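# Hang the blue mug on the mug tree by its handle

## Task

Get the blue mug hanging from one of the mug tree's branches by its handle, with the mug not resting on or touching the tree's base.

## Robot and tools

Robot: two arms, left_arm and right_arm, each ending in a five-finger hand (left_arm has a left hand, right_arm a right hand). Base positions in the scene frame: left_arm (-0.053, +0.317, 0) m, right_arm (-0.017, -0.328, +0.001) m, both turned almost straight ahead. A fixed post stands behind the arms. Loose objects may occasionally get a brief push from outside.

Scene frame: origin at table-top height midway between the arms, +x out over the table, +y toward left_arm, +z up. Each arm is controlled through its hand point, which sits 0.05 m in front of the palm and 0.15 m from the wrist flange toward the fingertips. Its +z runs along the straight fingers and +y comes out of the palm. On the right hand +x points across the palm away from the thumb; on the left hand +x points toward the thumb. Straight fingertips extend 0.06-0.07 m past the point, and the finger line is 0.06 m behind it (-y). A wrist bracket on the little-finger side can collide with things.

execute_actions(actions, cameras): actions is a list of actions. Each action is a table of 1 to 15 rows, one row per 1/30 s control step; if it has fewer than 15 rows, the last row repeats. Every row has 28 numbers in [-1, 1]. Numbers 1-6 are left_arm dx, dy, dz, rx, ry, rz. Numbers 7-14 are the left hand: little, ring, middle, index, thumb_bend, thumb_turn, force_limit, speed. Numbers 15-28 repeat the same layout for right_arm and the right hand. The six pose numbers are an offset, not a pose. It is measured from that arm's Hand target at the start of the action, along the Hand target's own axes. 1.0 equals 0.6 m or 180 degrees, and rx, ry, rz form one rotation vector. Every row in an action counts from that same start, but the next action starts from the updated target, so sending an offset again moves the arm further. All six pose numbers at 0 means no new pose request. Finger numbers are absolute targets: -1 open or straight, +1 closed or curled. thumb_turn goes from -1 (beside the palm) to +1 (opposite the fingers). force_limit runs linearly from about 0 N at -1 to 10 N at +1 (15 N for the two thumb motors). speed rises from near 0 at -1 to full speed at +0.48 and stays full above that. No hand number means 'no change'. To leave a hand alone, resend the eight numbers of the last row you sent it. If you have sent it none yet, send its hand_measured values plus its hand_force_limit and hand_speed. Use a hand speed of -0.94 or lower for a gentle grip. With the thumb turned in, the hand can grip objects about 0.035-0.065 m thick, or a handle down to about 0.025 m.

move(target, speed, blend, blocking, cameras): target is one 28-number row or a list of up to 15 rows, with the same layout as above. Each pose is an offset from the Hand target at the start of the move, and every row in the list counts from that same start. The hand follows straight paths and does not avoid obstacles. speed is the top path speed in m/s (0.002 to 4.3, default 0.25; turning speed is up to twice that in rad/s), given as one number or one per target. blend is a corner radius in m (0 means stop at each target). blocking=false returns after about 0.5 s while the move keeps running. A move is capped at 10 s. Its result adds a 'move:' line with the outcome: done (within 10 mm and 2 degrees), off_target, moving, held or fault. That line also lists limits: paced means the commanded pose was clipped, held means steps were withheld. Neither outcome tells you whether the hand is touching anything.

wait(seconds 0 to 3600) lets time pass with no new commands. stop brakes a running move. zoom_image(camera, region=[x0, y0, x1, y1]) enlarges part of the latest image from cam_high, cam_left_wrist or cam_right_wrist; each image is 896x504 and the region is at most 504x504 px. show_instructions shows the reference pages. finished_scene (scene 1) ends the episode for good.

Results: end_effector_position (m) and end_effector_quat_wxyz are in the scene frame. Hand target is the last commanded pose after clipping, and the next offsets count from it. Each hand reports six values in motor order: hand_measured (positions), hand_stopped_by (moving, target, force, stalled, fault) and hand_load_n (fingertip newtons, positive when the finger is pushed open). The hand also reports hand_force_limit and hand_speed. Other readings are joint positions, velocities and torques, plus step readings from execute_actions. MOTOR HOT and FAULT lines warn about overheating. A loss of grip shows up as hand_load_n falling to near 0. Images arrive when actions is empty or when cameras asks for them.

Behaviour: the arms track commands loosely. A hand often rests 1-3 cm (up to 5 cm) short of its target, usually low, and may sag further under a load. To close that gap, send the remaining distance as an offset. Each step's rotation is clipped to within 40 degrees of the current orientation. To stop a push against something, command a target back past the hand point.

Avoid the following: dropping the mug even a few mm, releasing it while it is moving, and fast collisions. Do not push hard against fixed objects, and keep the hands and arms from touching or gripping each other. Do not knock anything out of the work area. Avoid holding loads or stretched poses for long, because motors overheat and the arm then collapses. Before finishing, make sure the mug hangs by its handle without the robot's help.

Each tool is called after "Request:" as name(argument=value, ...) on one line, values as JSON.

Reference images:

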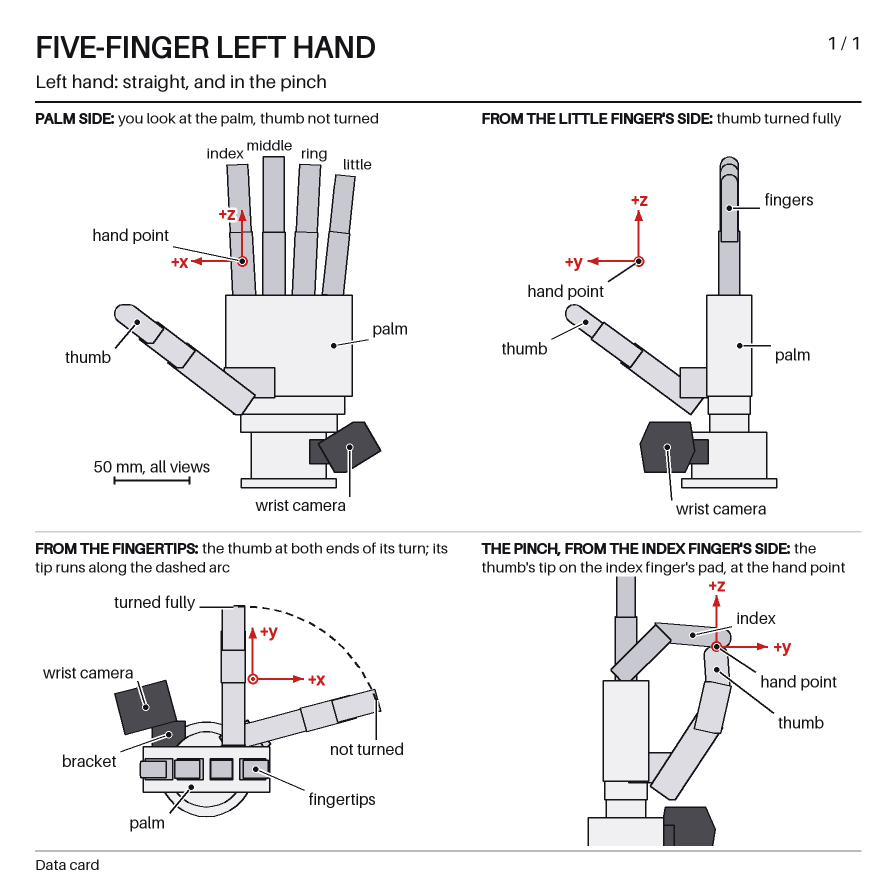

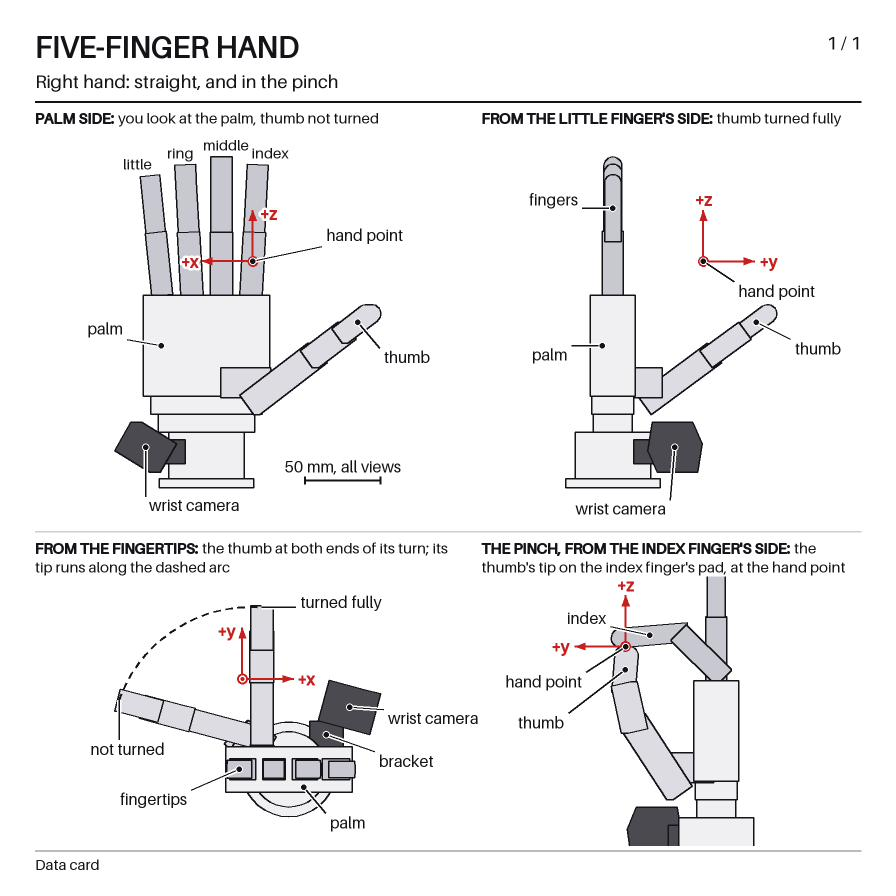

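## Session

Request:
execute_actions(actions=[])

Scene clock: 0.00 s.
left_arm: end_effector_position=(+0.3425, -0.0458, +0.3780) hand_measured=(-1.000, -1.000, -1.000, -1.000, -1.000, -1.000) hand_load_n=(+0.0, +0.0, +0.0, +0.0, +0.0, +0.0) hand_stopped_by=(target, target, target, target, target, target) hand_force_limit=0.00 hand_speed=-0.80 end_effector_quat_wxyz=(+0.154, +0.916, -0.345, +0.135) | right_arm: end_effector_position=(+0.6268, -0.0982, +0.2085) hand_measured=(-1.000, -1.000, -1.000, -1.000, -1.000, -1.000) hand_load_n=(+0.0, +0.0, +0.0, +0.0, +0.0, +0.0) hand_stopped_by=(target, target, target, target, target, target) hand_force_limit=0.00 hand_speed=-0.80 end_effector_quat_wxyz=(+0.236, -0.007, +0.937, +0.256)
Joint positions: left_arm=[-0.546 1.477 1.713 -1.478 0.253 -1.427] | right_arm=[0.205 1.715 1.389 -0.651 -0.42 1.846]
Joint velocities: within noise
Joint torques (N m): no reading
Heat: left arm: hottest waist 42 °C; right arm: hottest wrist yaw 38 °C.
Hand target: left_arm +0.3452, -0.0474, +0.3907; +0.156, +0.913, -0.346, +0.149 | right_arm +0.6329, -0.0973, +0.2120; +0.241, -0.008, +0.936, +0.257

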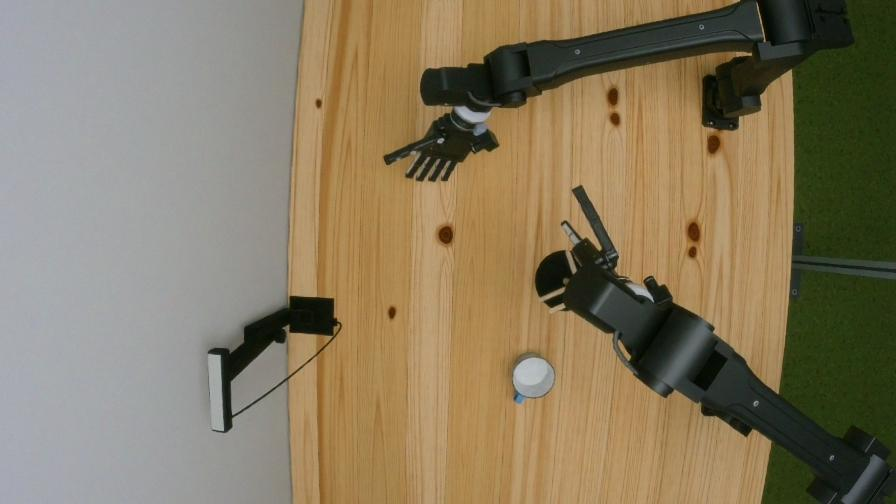

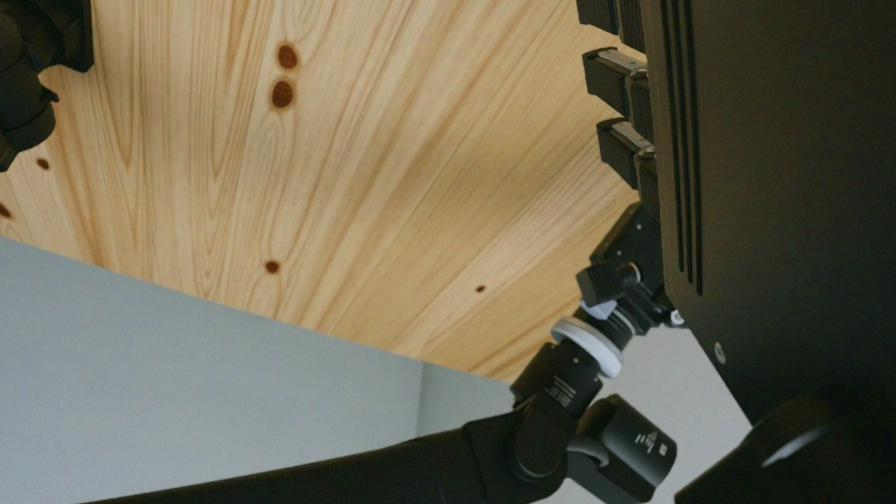

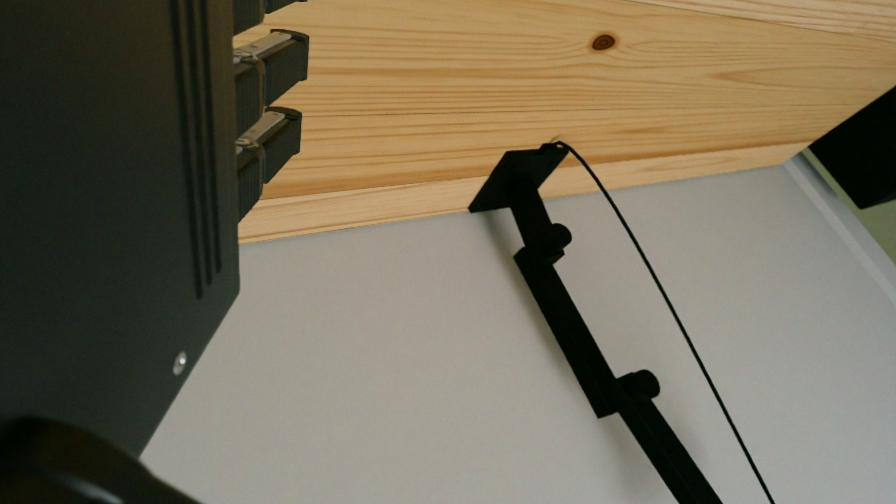

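Request:
zoom_image(camera="cam_high", region=[460, 170, 700, 430])

Request:
show_instructions()

Scaled by 1.938 from the camera's image (finer frame: 1280x720).

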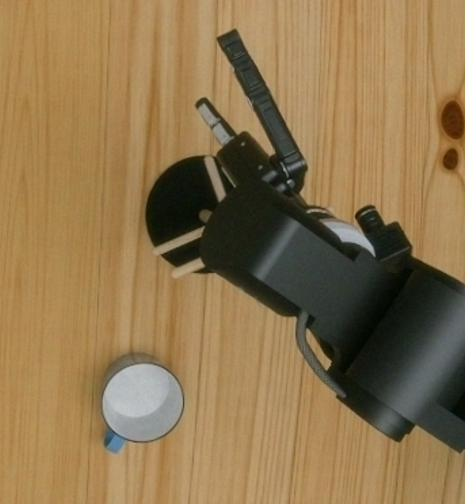

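Reference images for this scene: FIVE-FINGER LEFT HAND page 1, FIVE-FINGER HAND page 1.

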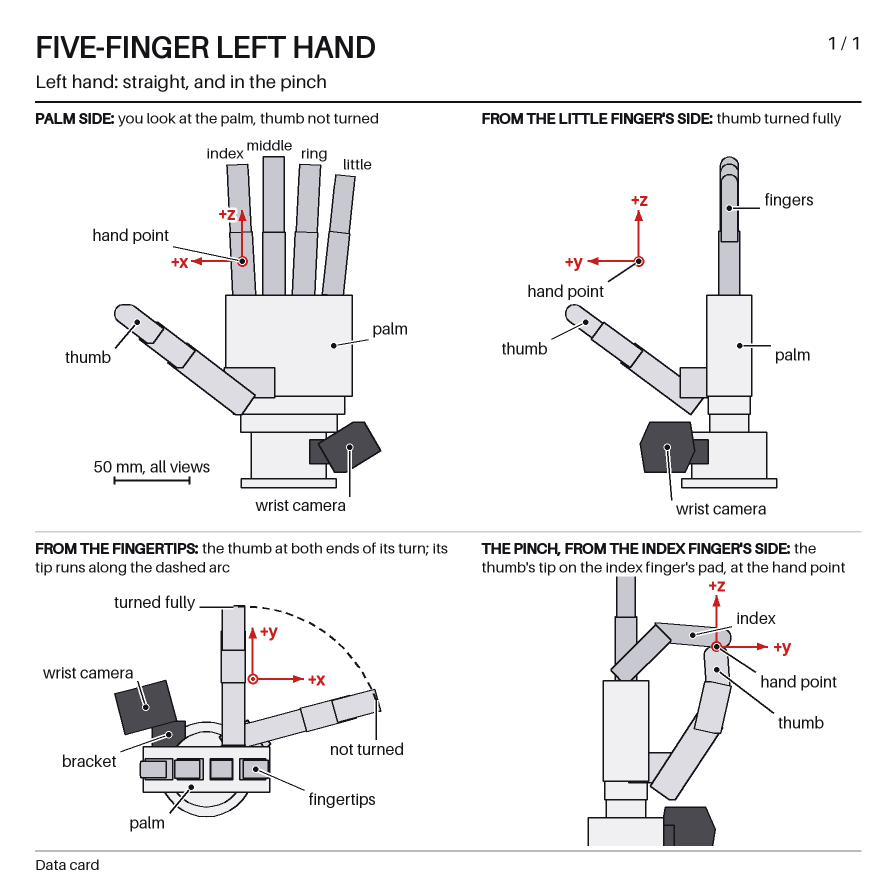

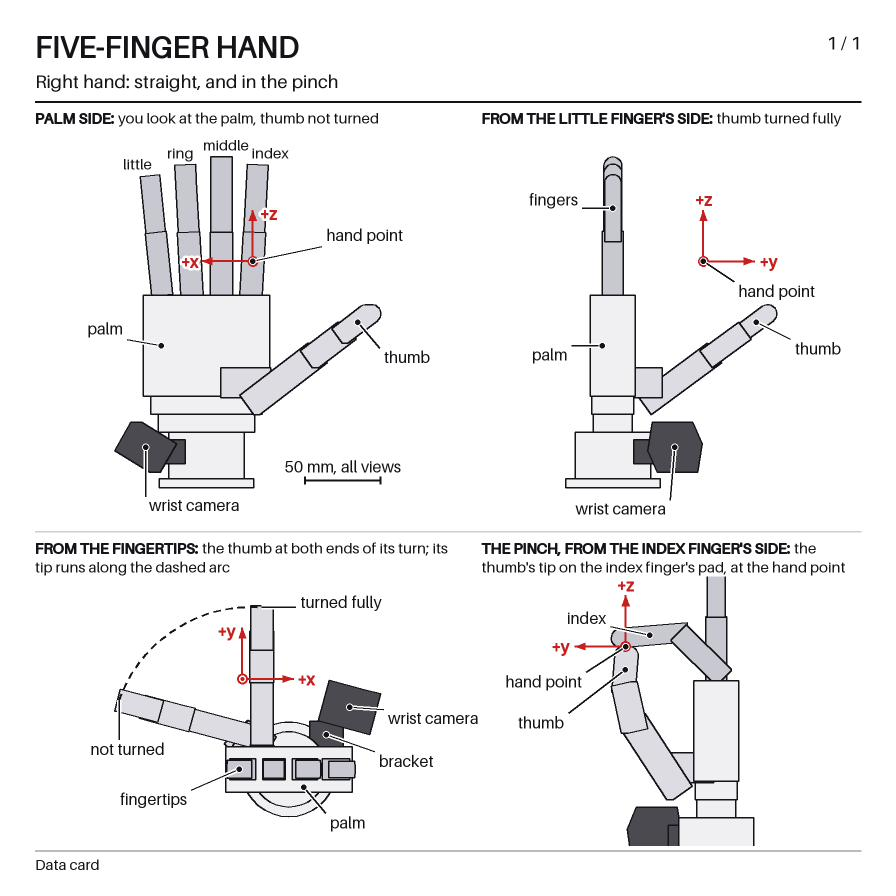

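Request:
move(target=[[0.063,0.030,-0.151,0,0,0,-1,-1,-1,-1,-1,-1,0,-0.8,0,0,0,0,0,0,-1,-1,-1,-1,-1,-1,0,-0.8],[-0.2275,-0.2037,-0.3567,0,0,0,-1,-1,-1,-1,-1,-1,0,-0.8,0,0,0,0,0,0,-1,-1,-1,-1,-1,-1,0,-0.8]], blend=0.04, cameras=["all"])

Scene clock: 89.00 s.
left_arm: end_effector_position=(+0.3008, +0.2043, +0.5116) hand_measured=(-1.000, -1.000, -1.000, -1.000, -1.000, -1.000) hand_load_n=(+0.0, +0.0, +0.0, +0.0, -0.5, +0.0) hand_stopped_by=(target, target, target, target, target, target) hand_force_limit=0.00 hand_speed=-0.80 end_effector_quat_wxyz=(+0.134, +0.901, -0.302, +0.281) | right_arm: end_effector_position=(+0.6268, -0.0982, +0.2085) hand_measured=(-1.000, -1.000, -1.000, -1.000, -1.000, -1.000) hand_load_n=(+0.0, +0.0, +0.0, +0.0, +0.0, +0.0) hand_stopped_by=(target, target, target, target, target, target) hand_force_limit=0.00 hand_speed=-0.80 end_effector_quat_wxyz=(+0.236, -0.007, +0.937, +0.256)
Joint positions: left_arm=[0.088 1.171 1.742 -1.7 0.47 -0.931] | right_arm=[0.205 1.715 1.389 -0.651 -0.42 1.846]
Joint torques (N m): left_arm=[-0.5 -5.77 7.36 0.88 0.34 0.03] | right_arm=[-0.44 -12.45 10.09 1.17 -0.31 0.07]
Heat: left arm: hottest waist 42 °C; right arm: hottest elbow 42 °C.
Hand target: left_arm +0.2950, +0.2025, +0.5105; +0.156, +0.913, -0.346, +0.149 | right_arm +0.6329, -0.0973, +0.2120; +0.241, -0.008, +0.936, +0.257
Off the commanded pose: left_arm 0.006 m, 16 deg | right_arm 0.007 m, 1 deg.
joint sent to its limit (left arm) — joint 4 (wrist pitch), lower limit. The joint targets are off in orientation, not in position.
move: off_target (left_arm)
cam_left_wrist: T_world_to_cam=[[0.7819, 0.61581, 0.09703, -0.41303], [0.17988, -0.37189, 0.91068, -0.44407], [0.59689, -0.69461, -0.40155, 0.28518]] pos_world=[0.23261, 0.28729, 0.559]

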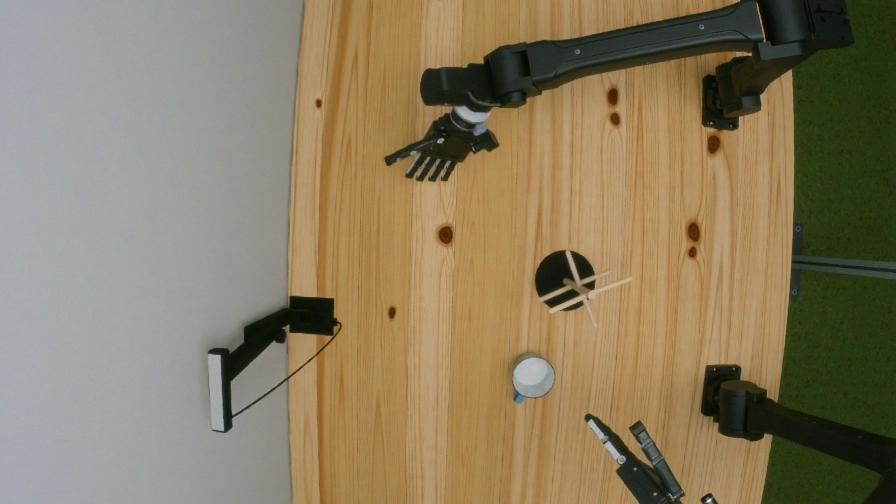

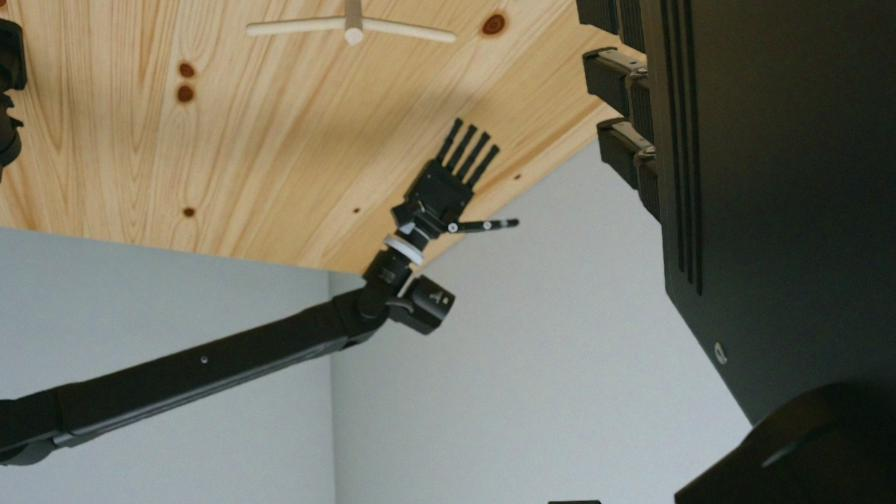

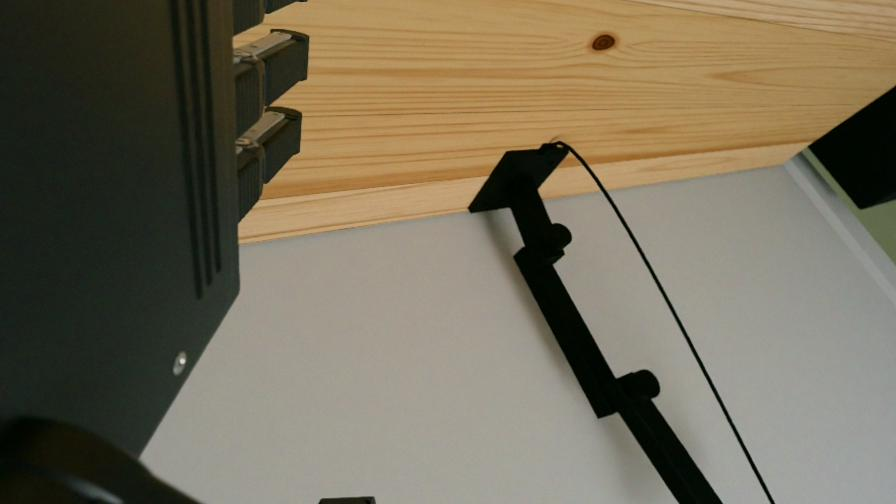

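Request:
zoom_image(camera="cam_high", region=[490, 230, 650, 420])

Request:
zoom_image(camera="cam_left_wrist", region=[200, 0, 500, 100])

Scaled by 2.653 from the camera's image (finer frame: 1280x720).

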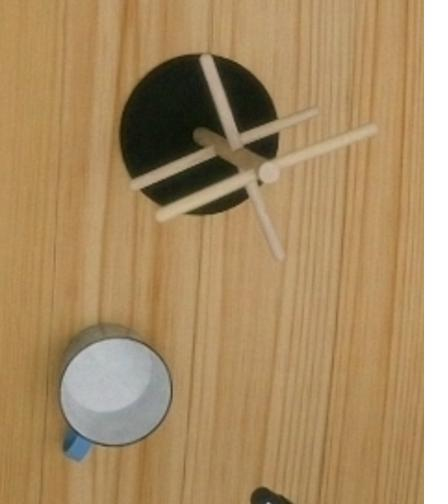

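Scaled by 1.680 from the camera's image (finer frame: 1280x720).

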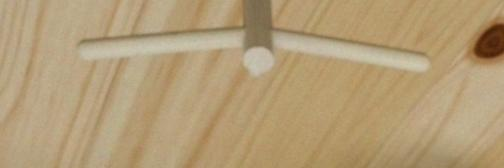

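Request:
move(target=[-0.2062,-0.2435,0.4718,0.3891,0.1958,0.4181,-1,-1,-0.05,-0.05,-0.4,1,0,-0.2,0.5513,0.0743,-0.3975,-0.0911,0.0955,-0.1505,-1,-1,-1,-1,-1,-1,0,-0.8], cameras=["all"])

Scene clock: 892.33 s.
left_arm: end_effector_position=(+0.3510, +0.2644, +0.1796) hand_measured=(-1.000, -1.000, -0.050, -0.050, -0.400, +1.000) hand_load_n=(+0.0, +0.0, +0.0, +0.0, +0.0, +0.0) hand_stopped_by=(target, target, target, target, target, target) hand_force_limit=0.00 hand_speed=-0.20 end_effector_quat_wxyz=(+0.369, -0.387, +0.597, -0.599) | right_arm: end_effector_position=(+0.2298, -0.1350, +0.2658) hand_measured=(-1.000, -1.000, -1.000, -1.000, -1.000, -1.000) hand_load_n=(+0.0, +0.0, +0.0, +0.0, +0.0, +0.0) hand_stopped_by=(target, target, target, target, target, target) hand_force_limit=0.00 hand_speed=-0.80 end_effector_quat_wxyz=(+0.154, -0.300, +0.886, +0.317)
Joint positions: left_arm=[0.229 1.033 0.325 0.693 0.684 -0.014] | right_arm=[0.108 0.94 0.846 -1.313 -0.706 1.043]
Joint torques (N m): left_arm=[0.67 -2.61 7.34 3.12 0.08 0.1] | right_arm=[-1.44 -2.08 7.94 0.06 -0.69 -0.08]
Heat: left arm: hottest waist 40 °C; right arm: hottest elbow 49 °C.
Hand target: left_arm +0.3521, +0.2690, +0.1803; +0.380, -0.380, +0.596, -0.597 | right_arm +0.2277, -0.1384, +0.2621; +0.150, -0.297, +0.887, +0.319
Off the commanded pose: left_arm 0.005 m, 2 deg | right_arm 0.005 m, 1 deg.
move: done
cam_left_wrist: T_world_to_cam=[[-0.10174, -0.24082, 0.96522, -0.07636], [-0.81533, -0.53574, -0.2196, 0.46725], [0.56999, -0.80932, -0.14184, 0.15674]] pos_world=[0.28386, 0.35879, 0.19855]
cam_right_wrist: T_world_to_cam=[[-0.7825, 0.50582, 0.36309, 0.15581], [0.47696, 0.1121, 0.87174, -0.3316], [0.40025, 0.85532, -0.32898, 0.22147]] pos_world=[0.19145, -0.23107, 0.30536]

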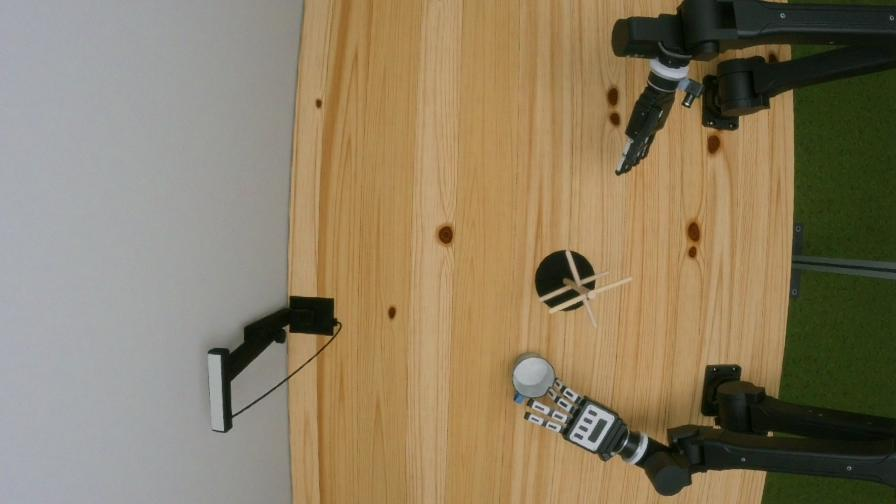

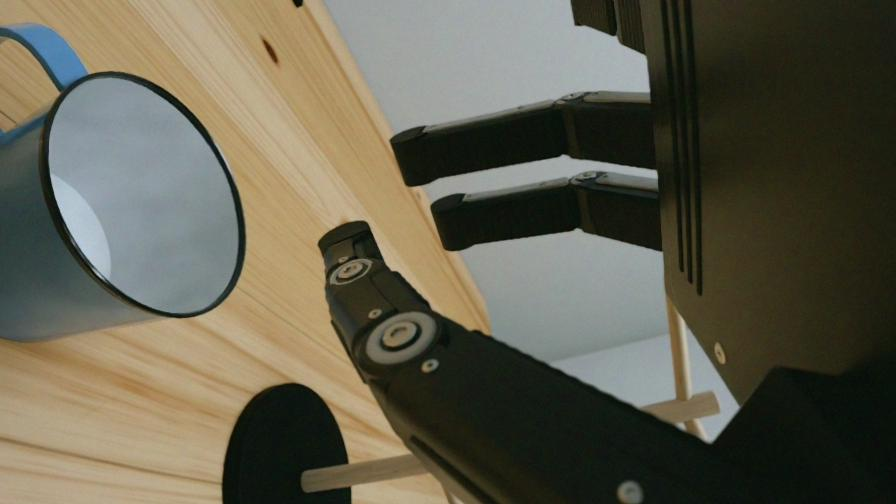

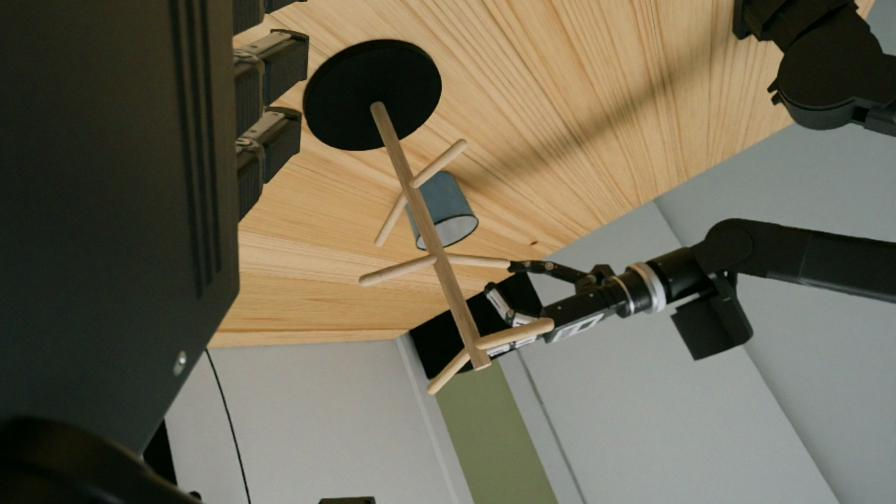

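Request:
zoom_image(camera="cam_right_wrist", region=[290, 30, 600, 410])

Request:
zoom_image(camera="cam_left_wrist", region=[0, 0, 504, 504])

Request:
zoom_image(camera="cam_high", region=[490, 330, 650, 470])

Scaled by 1.326 from the camera's image (finer frame: 1280x720).

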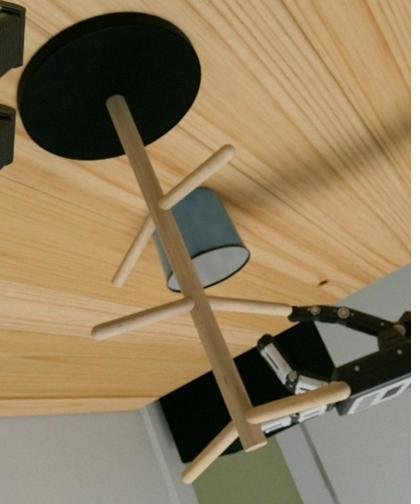

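Scaled by 1.000.

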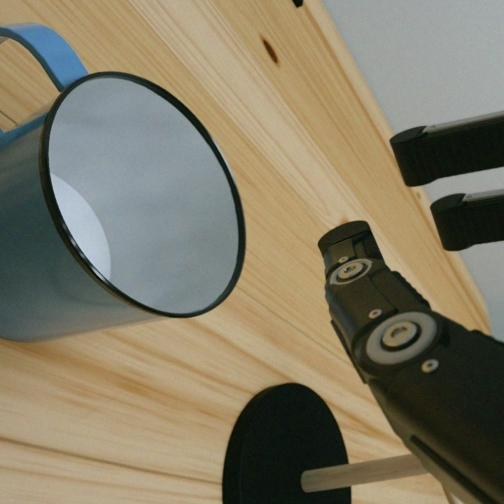

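Scaled by 3.150 from the camera's image (finer frame: 1280x720).

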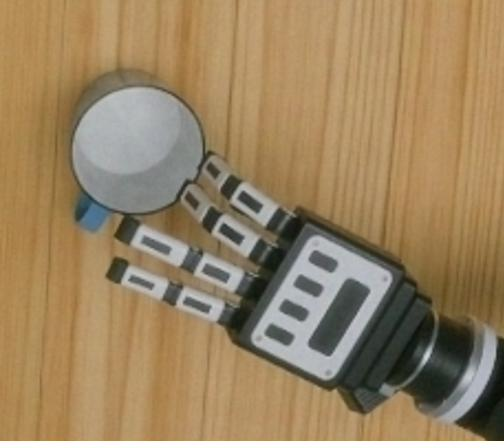

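Request:
zoom_image(camera="cam_right_wrist", region=[380, 140, 520, 280])

Request:
zoom_image(camera="cam_right_wrist", region=[340, 120, 580, 410])

Scaled by 3.600 from the camera's image (finer frame: 1280x720).

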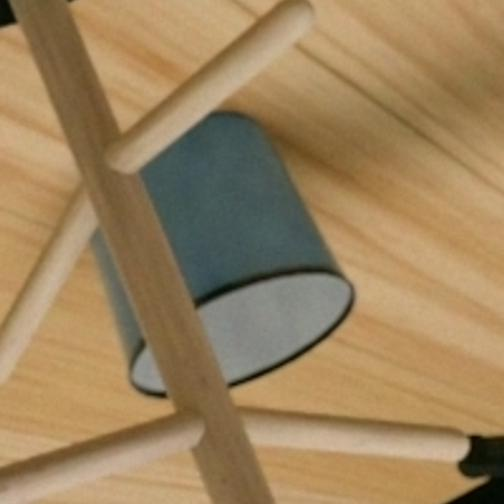

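Scaled by 1.738 from the camera's image (finer frame: 1280x720).

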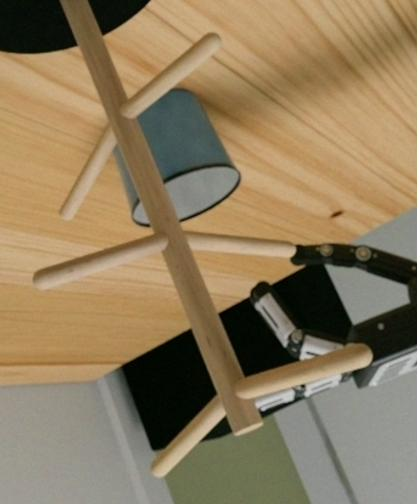

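Request:
move(target=[-0.0329,0.0917,-0.0043,0,0,0,-1,-1,-0.05,-0.05,-0.4,1,0,-0.2,0,0,0,0,0,0,-1,-1,-1,-1,-1,-1,0,-0.8], speed=0.1, cameras=["all"])

Request:
zoom_image(camera="cam_high", region=[490, 330, 650, 470])

Request:
zoom_image(camera="cam_right_wrist", region=[340, 120, 580, 410])

Scene clock: 1068.50 s.
left_arm: end_effector_position=(+0.3585, +0.2843, +0.1247) hand_measured=(-1.000, -1.000, -0.050, -0.050, -0.400, +1.000) hand_load_n=(+0.0, +0.0, +0.0, +0.0, +0.5, +0.0) hand_stopped_by=(target, target, target, target, target, target) hand_force_limit=0.00 hand_speed=-0.20 end_effector_quat_wxyz=(+0.371, -0.385, +0.597, -0.598) | right_arm: end_effector_position=(+0.2297, -0.1351, +0.2658) hand_measured=(-1.000, -1.000, -1.000, -1.000, -1.000, -1.000) hand_load_n=(-0.5, +0.0, +0.0, +0.0, +0.0, +0.0) hand_stopped_by=(target, target, target, target, target, target) hand_force_limit=0.00 hand_speed=-0.80 end_effector_quat_wxyz=(+0.154, -0.300, +0.886, +0.317)
Joint positions: left_arm=[0.295 1.313 0.285 1.014 0.749 -0.009] | right_arm=[0.108 0.94 0.846 -1.313 -0.706 1.042]
Joint torques (N m): left_arm=[0.79 -4.72 5.22 3.07 0.08 0.01] | right_arm=[-1.55 -2.08 7.99 0.02 -0.7 -0.06]
Heat: left arm: hottest waist 39 °C; right arm: hottest elbow 46 °C.
Hand target: left_arm +0.3582, +0.2880, +0.1252; +0.380, -0.380, +0.596, -0.597 | right_arm +0.2277, -0.1384, +0.2621; +0.150, -0.298, +0.887, +0.319
Off the commanded pose: left_arm 0.004 m, 1 deg | right_arm 0.005 m, 1 deg.
move: done
cam_left_wrist: T_world_to_cam=[[-0.10502, -0.24504, 0.96381, -0.01541], [-0.81393, -0.53568, -0.22488, 0.47209], [0.5714, -0.80809, -0.14318, 0.16009]] pos_world=[0.29115, 0.37848, 0.14394]
cam_right_wrist: T_world_to_cam=[[-0.78302, 0.50535, 0.36263, 0.15599], [0.47645, 0.11252, 0.87197, -0.33147], [0.39985, 0.85554, -0.32888, 0.22165]] pos_world=[0.19145, -0.23117, 0.30536]

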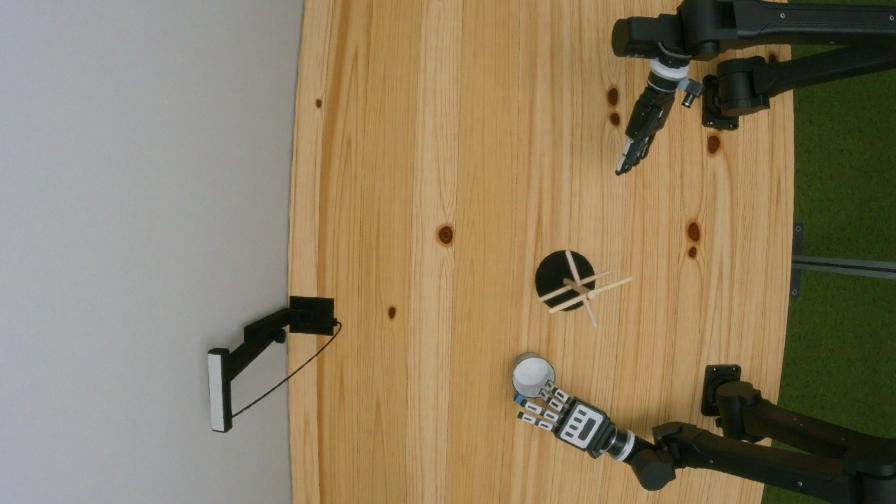

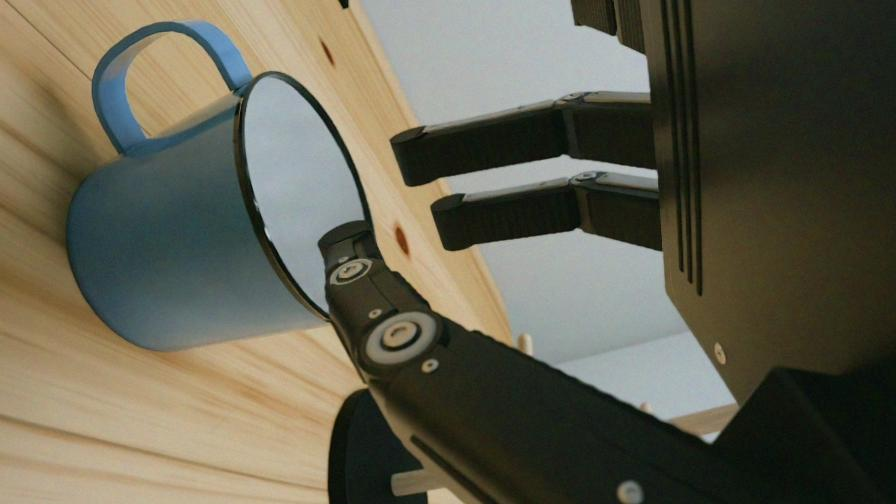

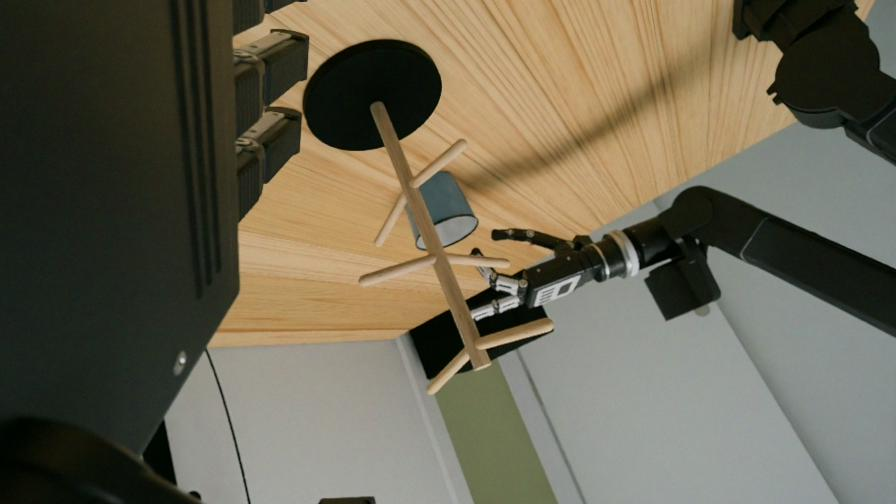

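Scaled by 3.150 from the camera's image (finer frame: 1280x720).

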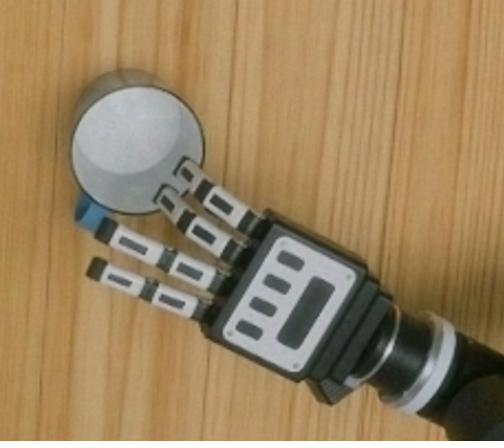

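Scaled by 1.738 from the camera's image (finer frame: 1280x720).

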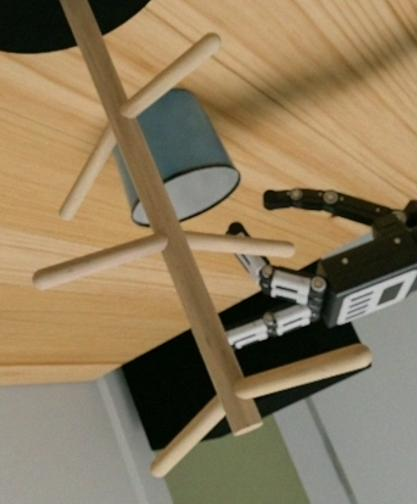

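Request:
move(target=[0,0.0583,0,0,0,0,-1,-1,-0.05,-0.05,-0.4,1,0,-0.2,0,0,0,0,0,0,-1,-1,-1,-1,-1,-1,0,-0.8], speed=0.08, cameras=["cam_left_wrist","cam_high"])

Request:
zoom_image(camera="cam_high", region=[490, 330, 650, 470])

Scene clock: 1091.87 s.
left_arm: end_effector_position=(+0.3589, +0.2844, +0.0902) hand_measured=(-1.000, -1.000, -0.050, -0.050, -0.400, +1.000) hand_load_n=(+0.0, +0.0, +0.0, +0.0, +0.5, +0.0) hand_stopped_by=(target, target, target, target, target, target) hand_force_limit=0.00 hand_speed=-0.20 end_effector_quat_wxyz=(+0.372, -0.385, +0.597, -0.598) | right_arm: end_effector_position=(+0.2297, -0.1351, +0.2658) hand_measured=(-1.000, -1.000, -1.000, -1.000, -1.000, -1.000) hand_load_n=(-0.5, +0.0, +0.0, +0.0, +0.0, +0.0) hand_stopped_by=(target, target, target, target, target, target) hand_force_limit=0.00 hand_speed=-0.80 end_effector_quat_wxyz=(+0.154, -0.300, +0.886, +0.317)
Joint positions: left_arm=[0.295 1.502 0.265 1.226 0.749 -0.009] | right_arm=[0.108 0.94 0.846 -1.313 -0.706 1.042]
Joint torques (N m): left_arm=[0.91 -5.48 3.7 3.14 0.08 0.05] | right_arm=[-1.55 -2.14 7.98 0.02 -0.69 -0.06]
Heat: left arm: hottest waist 39 °C; right arm: hottest elbow 46 °C.
Hand target: left_arm +0.3581, +0.2879, +0.0902; +0.380, -0.380, +0.596, -0.597 | right_arm +0.2277, -0.1384, +0.2621; +0.150, -0.298, +0.887, +0.319
Off the commanded pose: left_arm 0.004 m, 1 deg | right_arm 0.005 m, 1 deg.
move: done
cam_left_wrist: T_world_to_cam=[[-0.10719, -0.24566, 0.96341, 0.01893], [-0.8136, -0.53528, -0.22701, 0.46475], [0.57146, -0.80816, -0.14249, 0.15486]] pos_world=[0.29165, 0.37858, 0.10934]
Images, in order (width x height): cam_high 896x504, cam_left_wrist 896x504.

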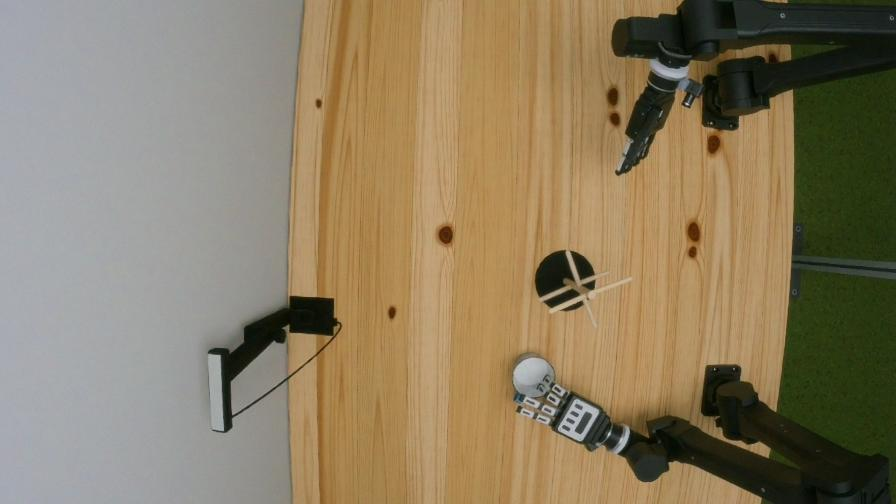

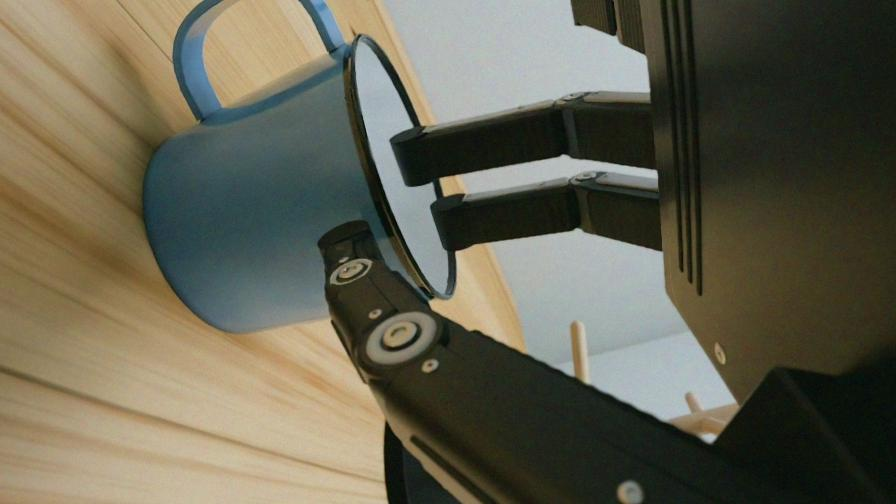

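Scaled by 3.150 from the camera's image (finer frame: 1280x720).

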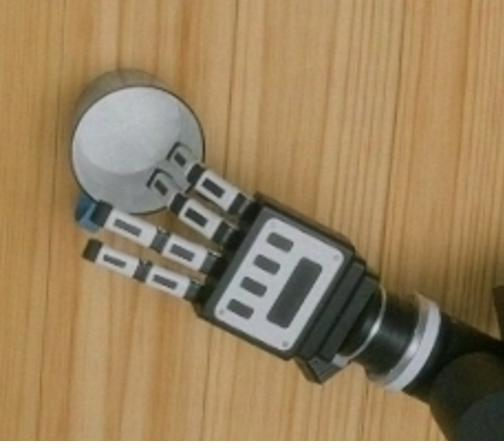

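Request:
move(target=[0,0.0625,0,0,0,0,-1,-1,-0.05,-0.05,-0.4,1,0,-0.2,0,0,0,0,0,0,-1,-1,-1,-1,-1,-1,0,-0.8], speed=0.08, cameras=["cam_left_wrist","cam_high","cam_right_wrist"])

Request:
zoom_image(camera="cam_high", region=[490, 330, 650, 470])

Request:
zoom_image(camera="cam_right_wrist", region=[380, 140, 580, 330])

Scene clock: 1111.47 s.
left_arm: end_effector_position=(+0.3588, +0.2844, +0.0522) hand_measured=(-1.000, -1.000, -0.050, -0.050, -0.400, +1.000) hand_load_n=(+0.0, +0.0, +0.0, +0.0, +0.0, +0.0) hand_stopped_by=(target, target, target, target, target, target) hand_force_limit=0.00 hand_speed=-0.20 end_effector_quat_wxyz=(+0.371, -0.385, +0.597, -0.598) | right_arm: end_effector_position=(+0.2297, -0.1351, +0.2658) hand_measured=(-1.000, -1.000, -1.000, -1.000, -1.000, -1.000) hand_load_n=(+0.0, +0.0, +0.0, +0.0, +0.0, +0.0) hand_stopped_by=(target, target, target, target, target, target) hand_force_limit=0.00 hand_speed=-0.80 end_effector_quat_wxyz=(+0.154, -0.300, +0.886, +0.317)
Joint positions: left_arm=[0.295 1.727 0.263 1.452 0.749 -0.009] | right_arm=[0.108 0.94 0.846 -1.313 -0.706 1.042]
Joint torques (N m): left_arm=[0.56 -6.71 2.09 3.04 0.08 0.03] | right_arm=[-1.38 -2.14 7.98 0.03 -0.69 -0.07]
Heat: left arm: hottest waist 39 °C; right arm: hottest elbow 46 °C.
Hand target: left_arm +0.3583, +0.2880, +0.0529; +0.380, -0.380, +0.596, -0.597 | right_arm +0.2277, -0.1384, +0.2621; +0.150, -0.298, +0.887, +0.319
Off the commanded pose: left_arm 0.004 m, 1 deg | right_arm 0.005 m, 1 deg.
move: done
cam_left_wrist: T_world_to_cam=[[-0.10645, -0.24548, 0.96354, 0.05522], [-0.8138, -0.53528, -0.22628, 0.45597], [0.57131, -0.80822, -0.1428, 0.14965]] pos_world=[0.29145, 0.37858, 0.07134]
cam_right_wrist: T_world_to_cam=[[-0.78302, 0.50535, 0.36263, 0.15599], [0.47645, 0.11252, 0.87197, -0.33147], [0.39985, 0.85554, -0.32888, 0.22165]] pos_world=[0.19145, -0.23117, 0.30536]

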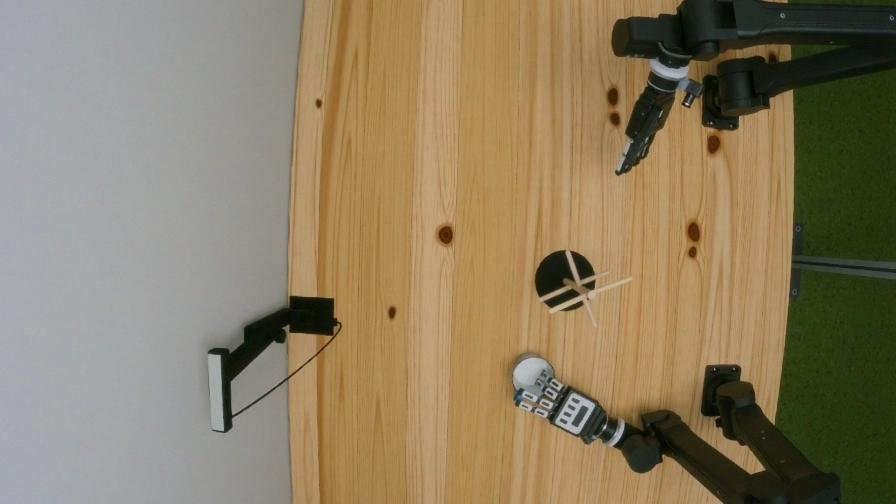

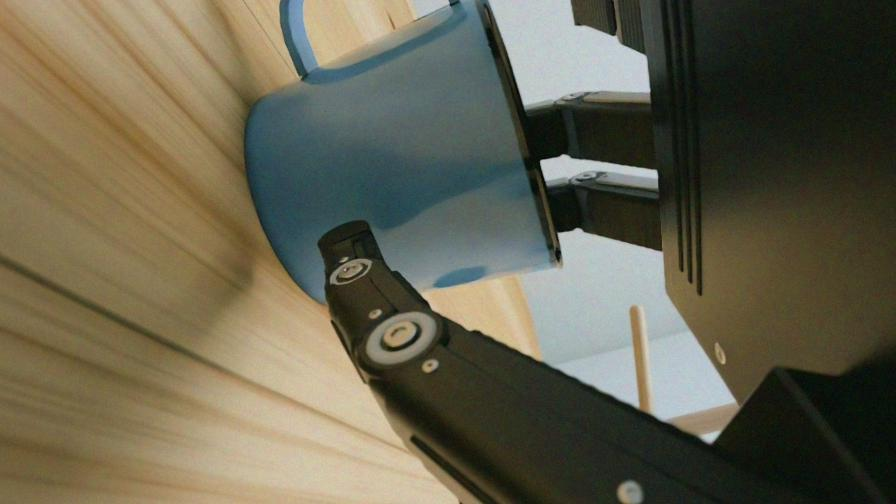

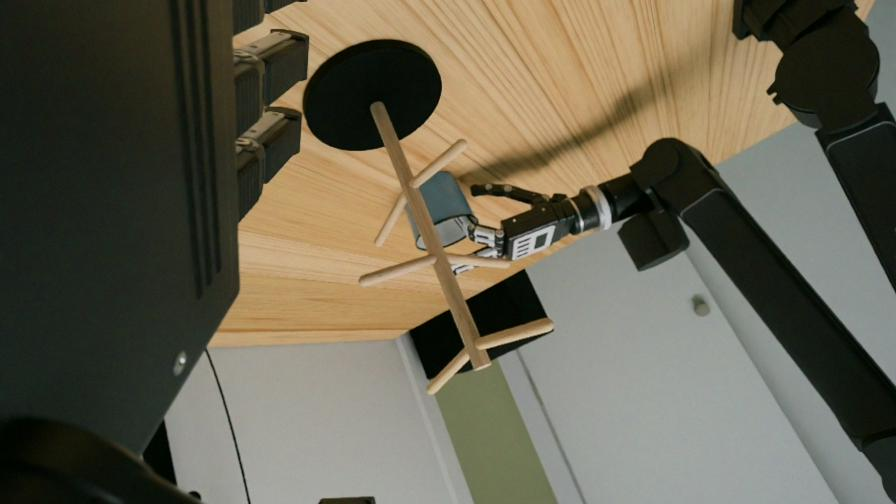

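Scaled by 3.150 from the camera's image (finer frame: 1280x720).

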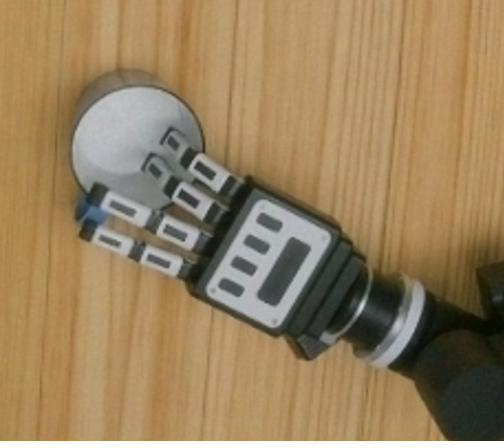

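Scaled by 2.520 from the camera's image (finer frame: 1280x720).

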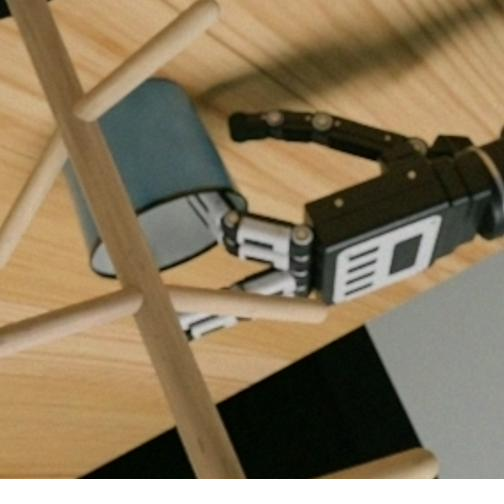

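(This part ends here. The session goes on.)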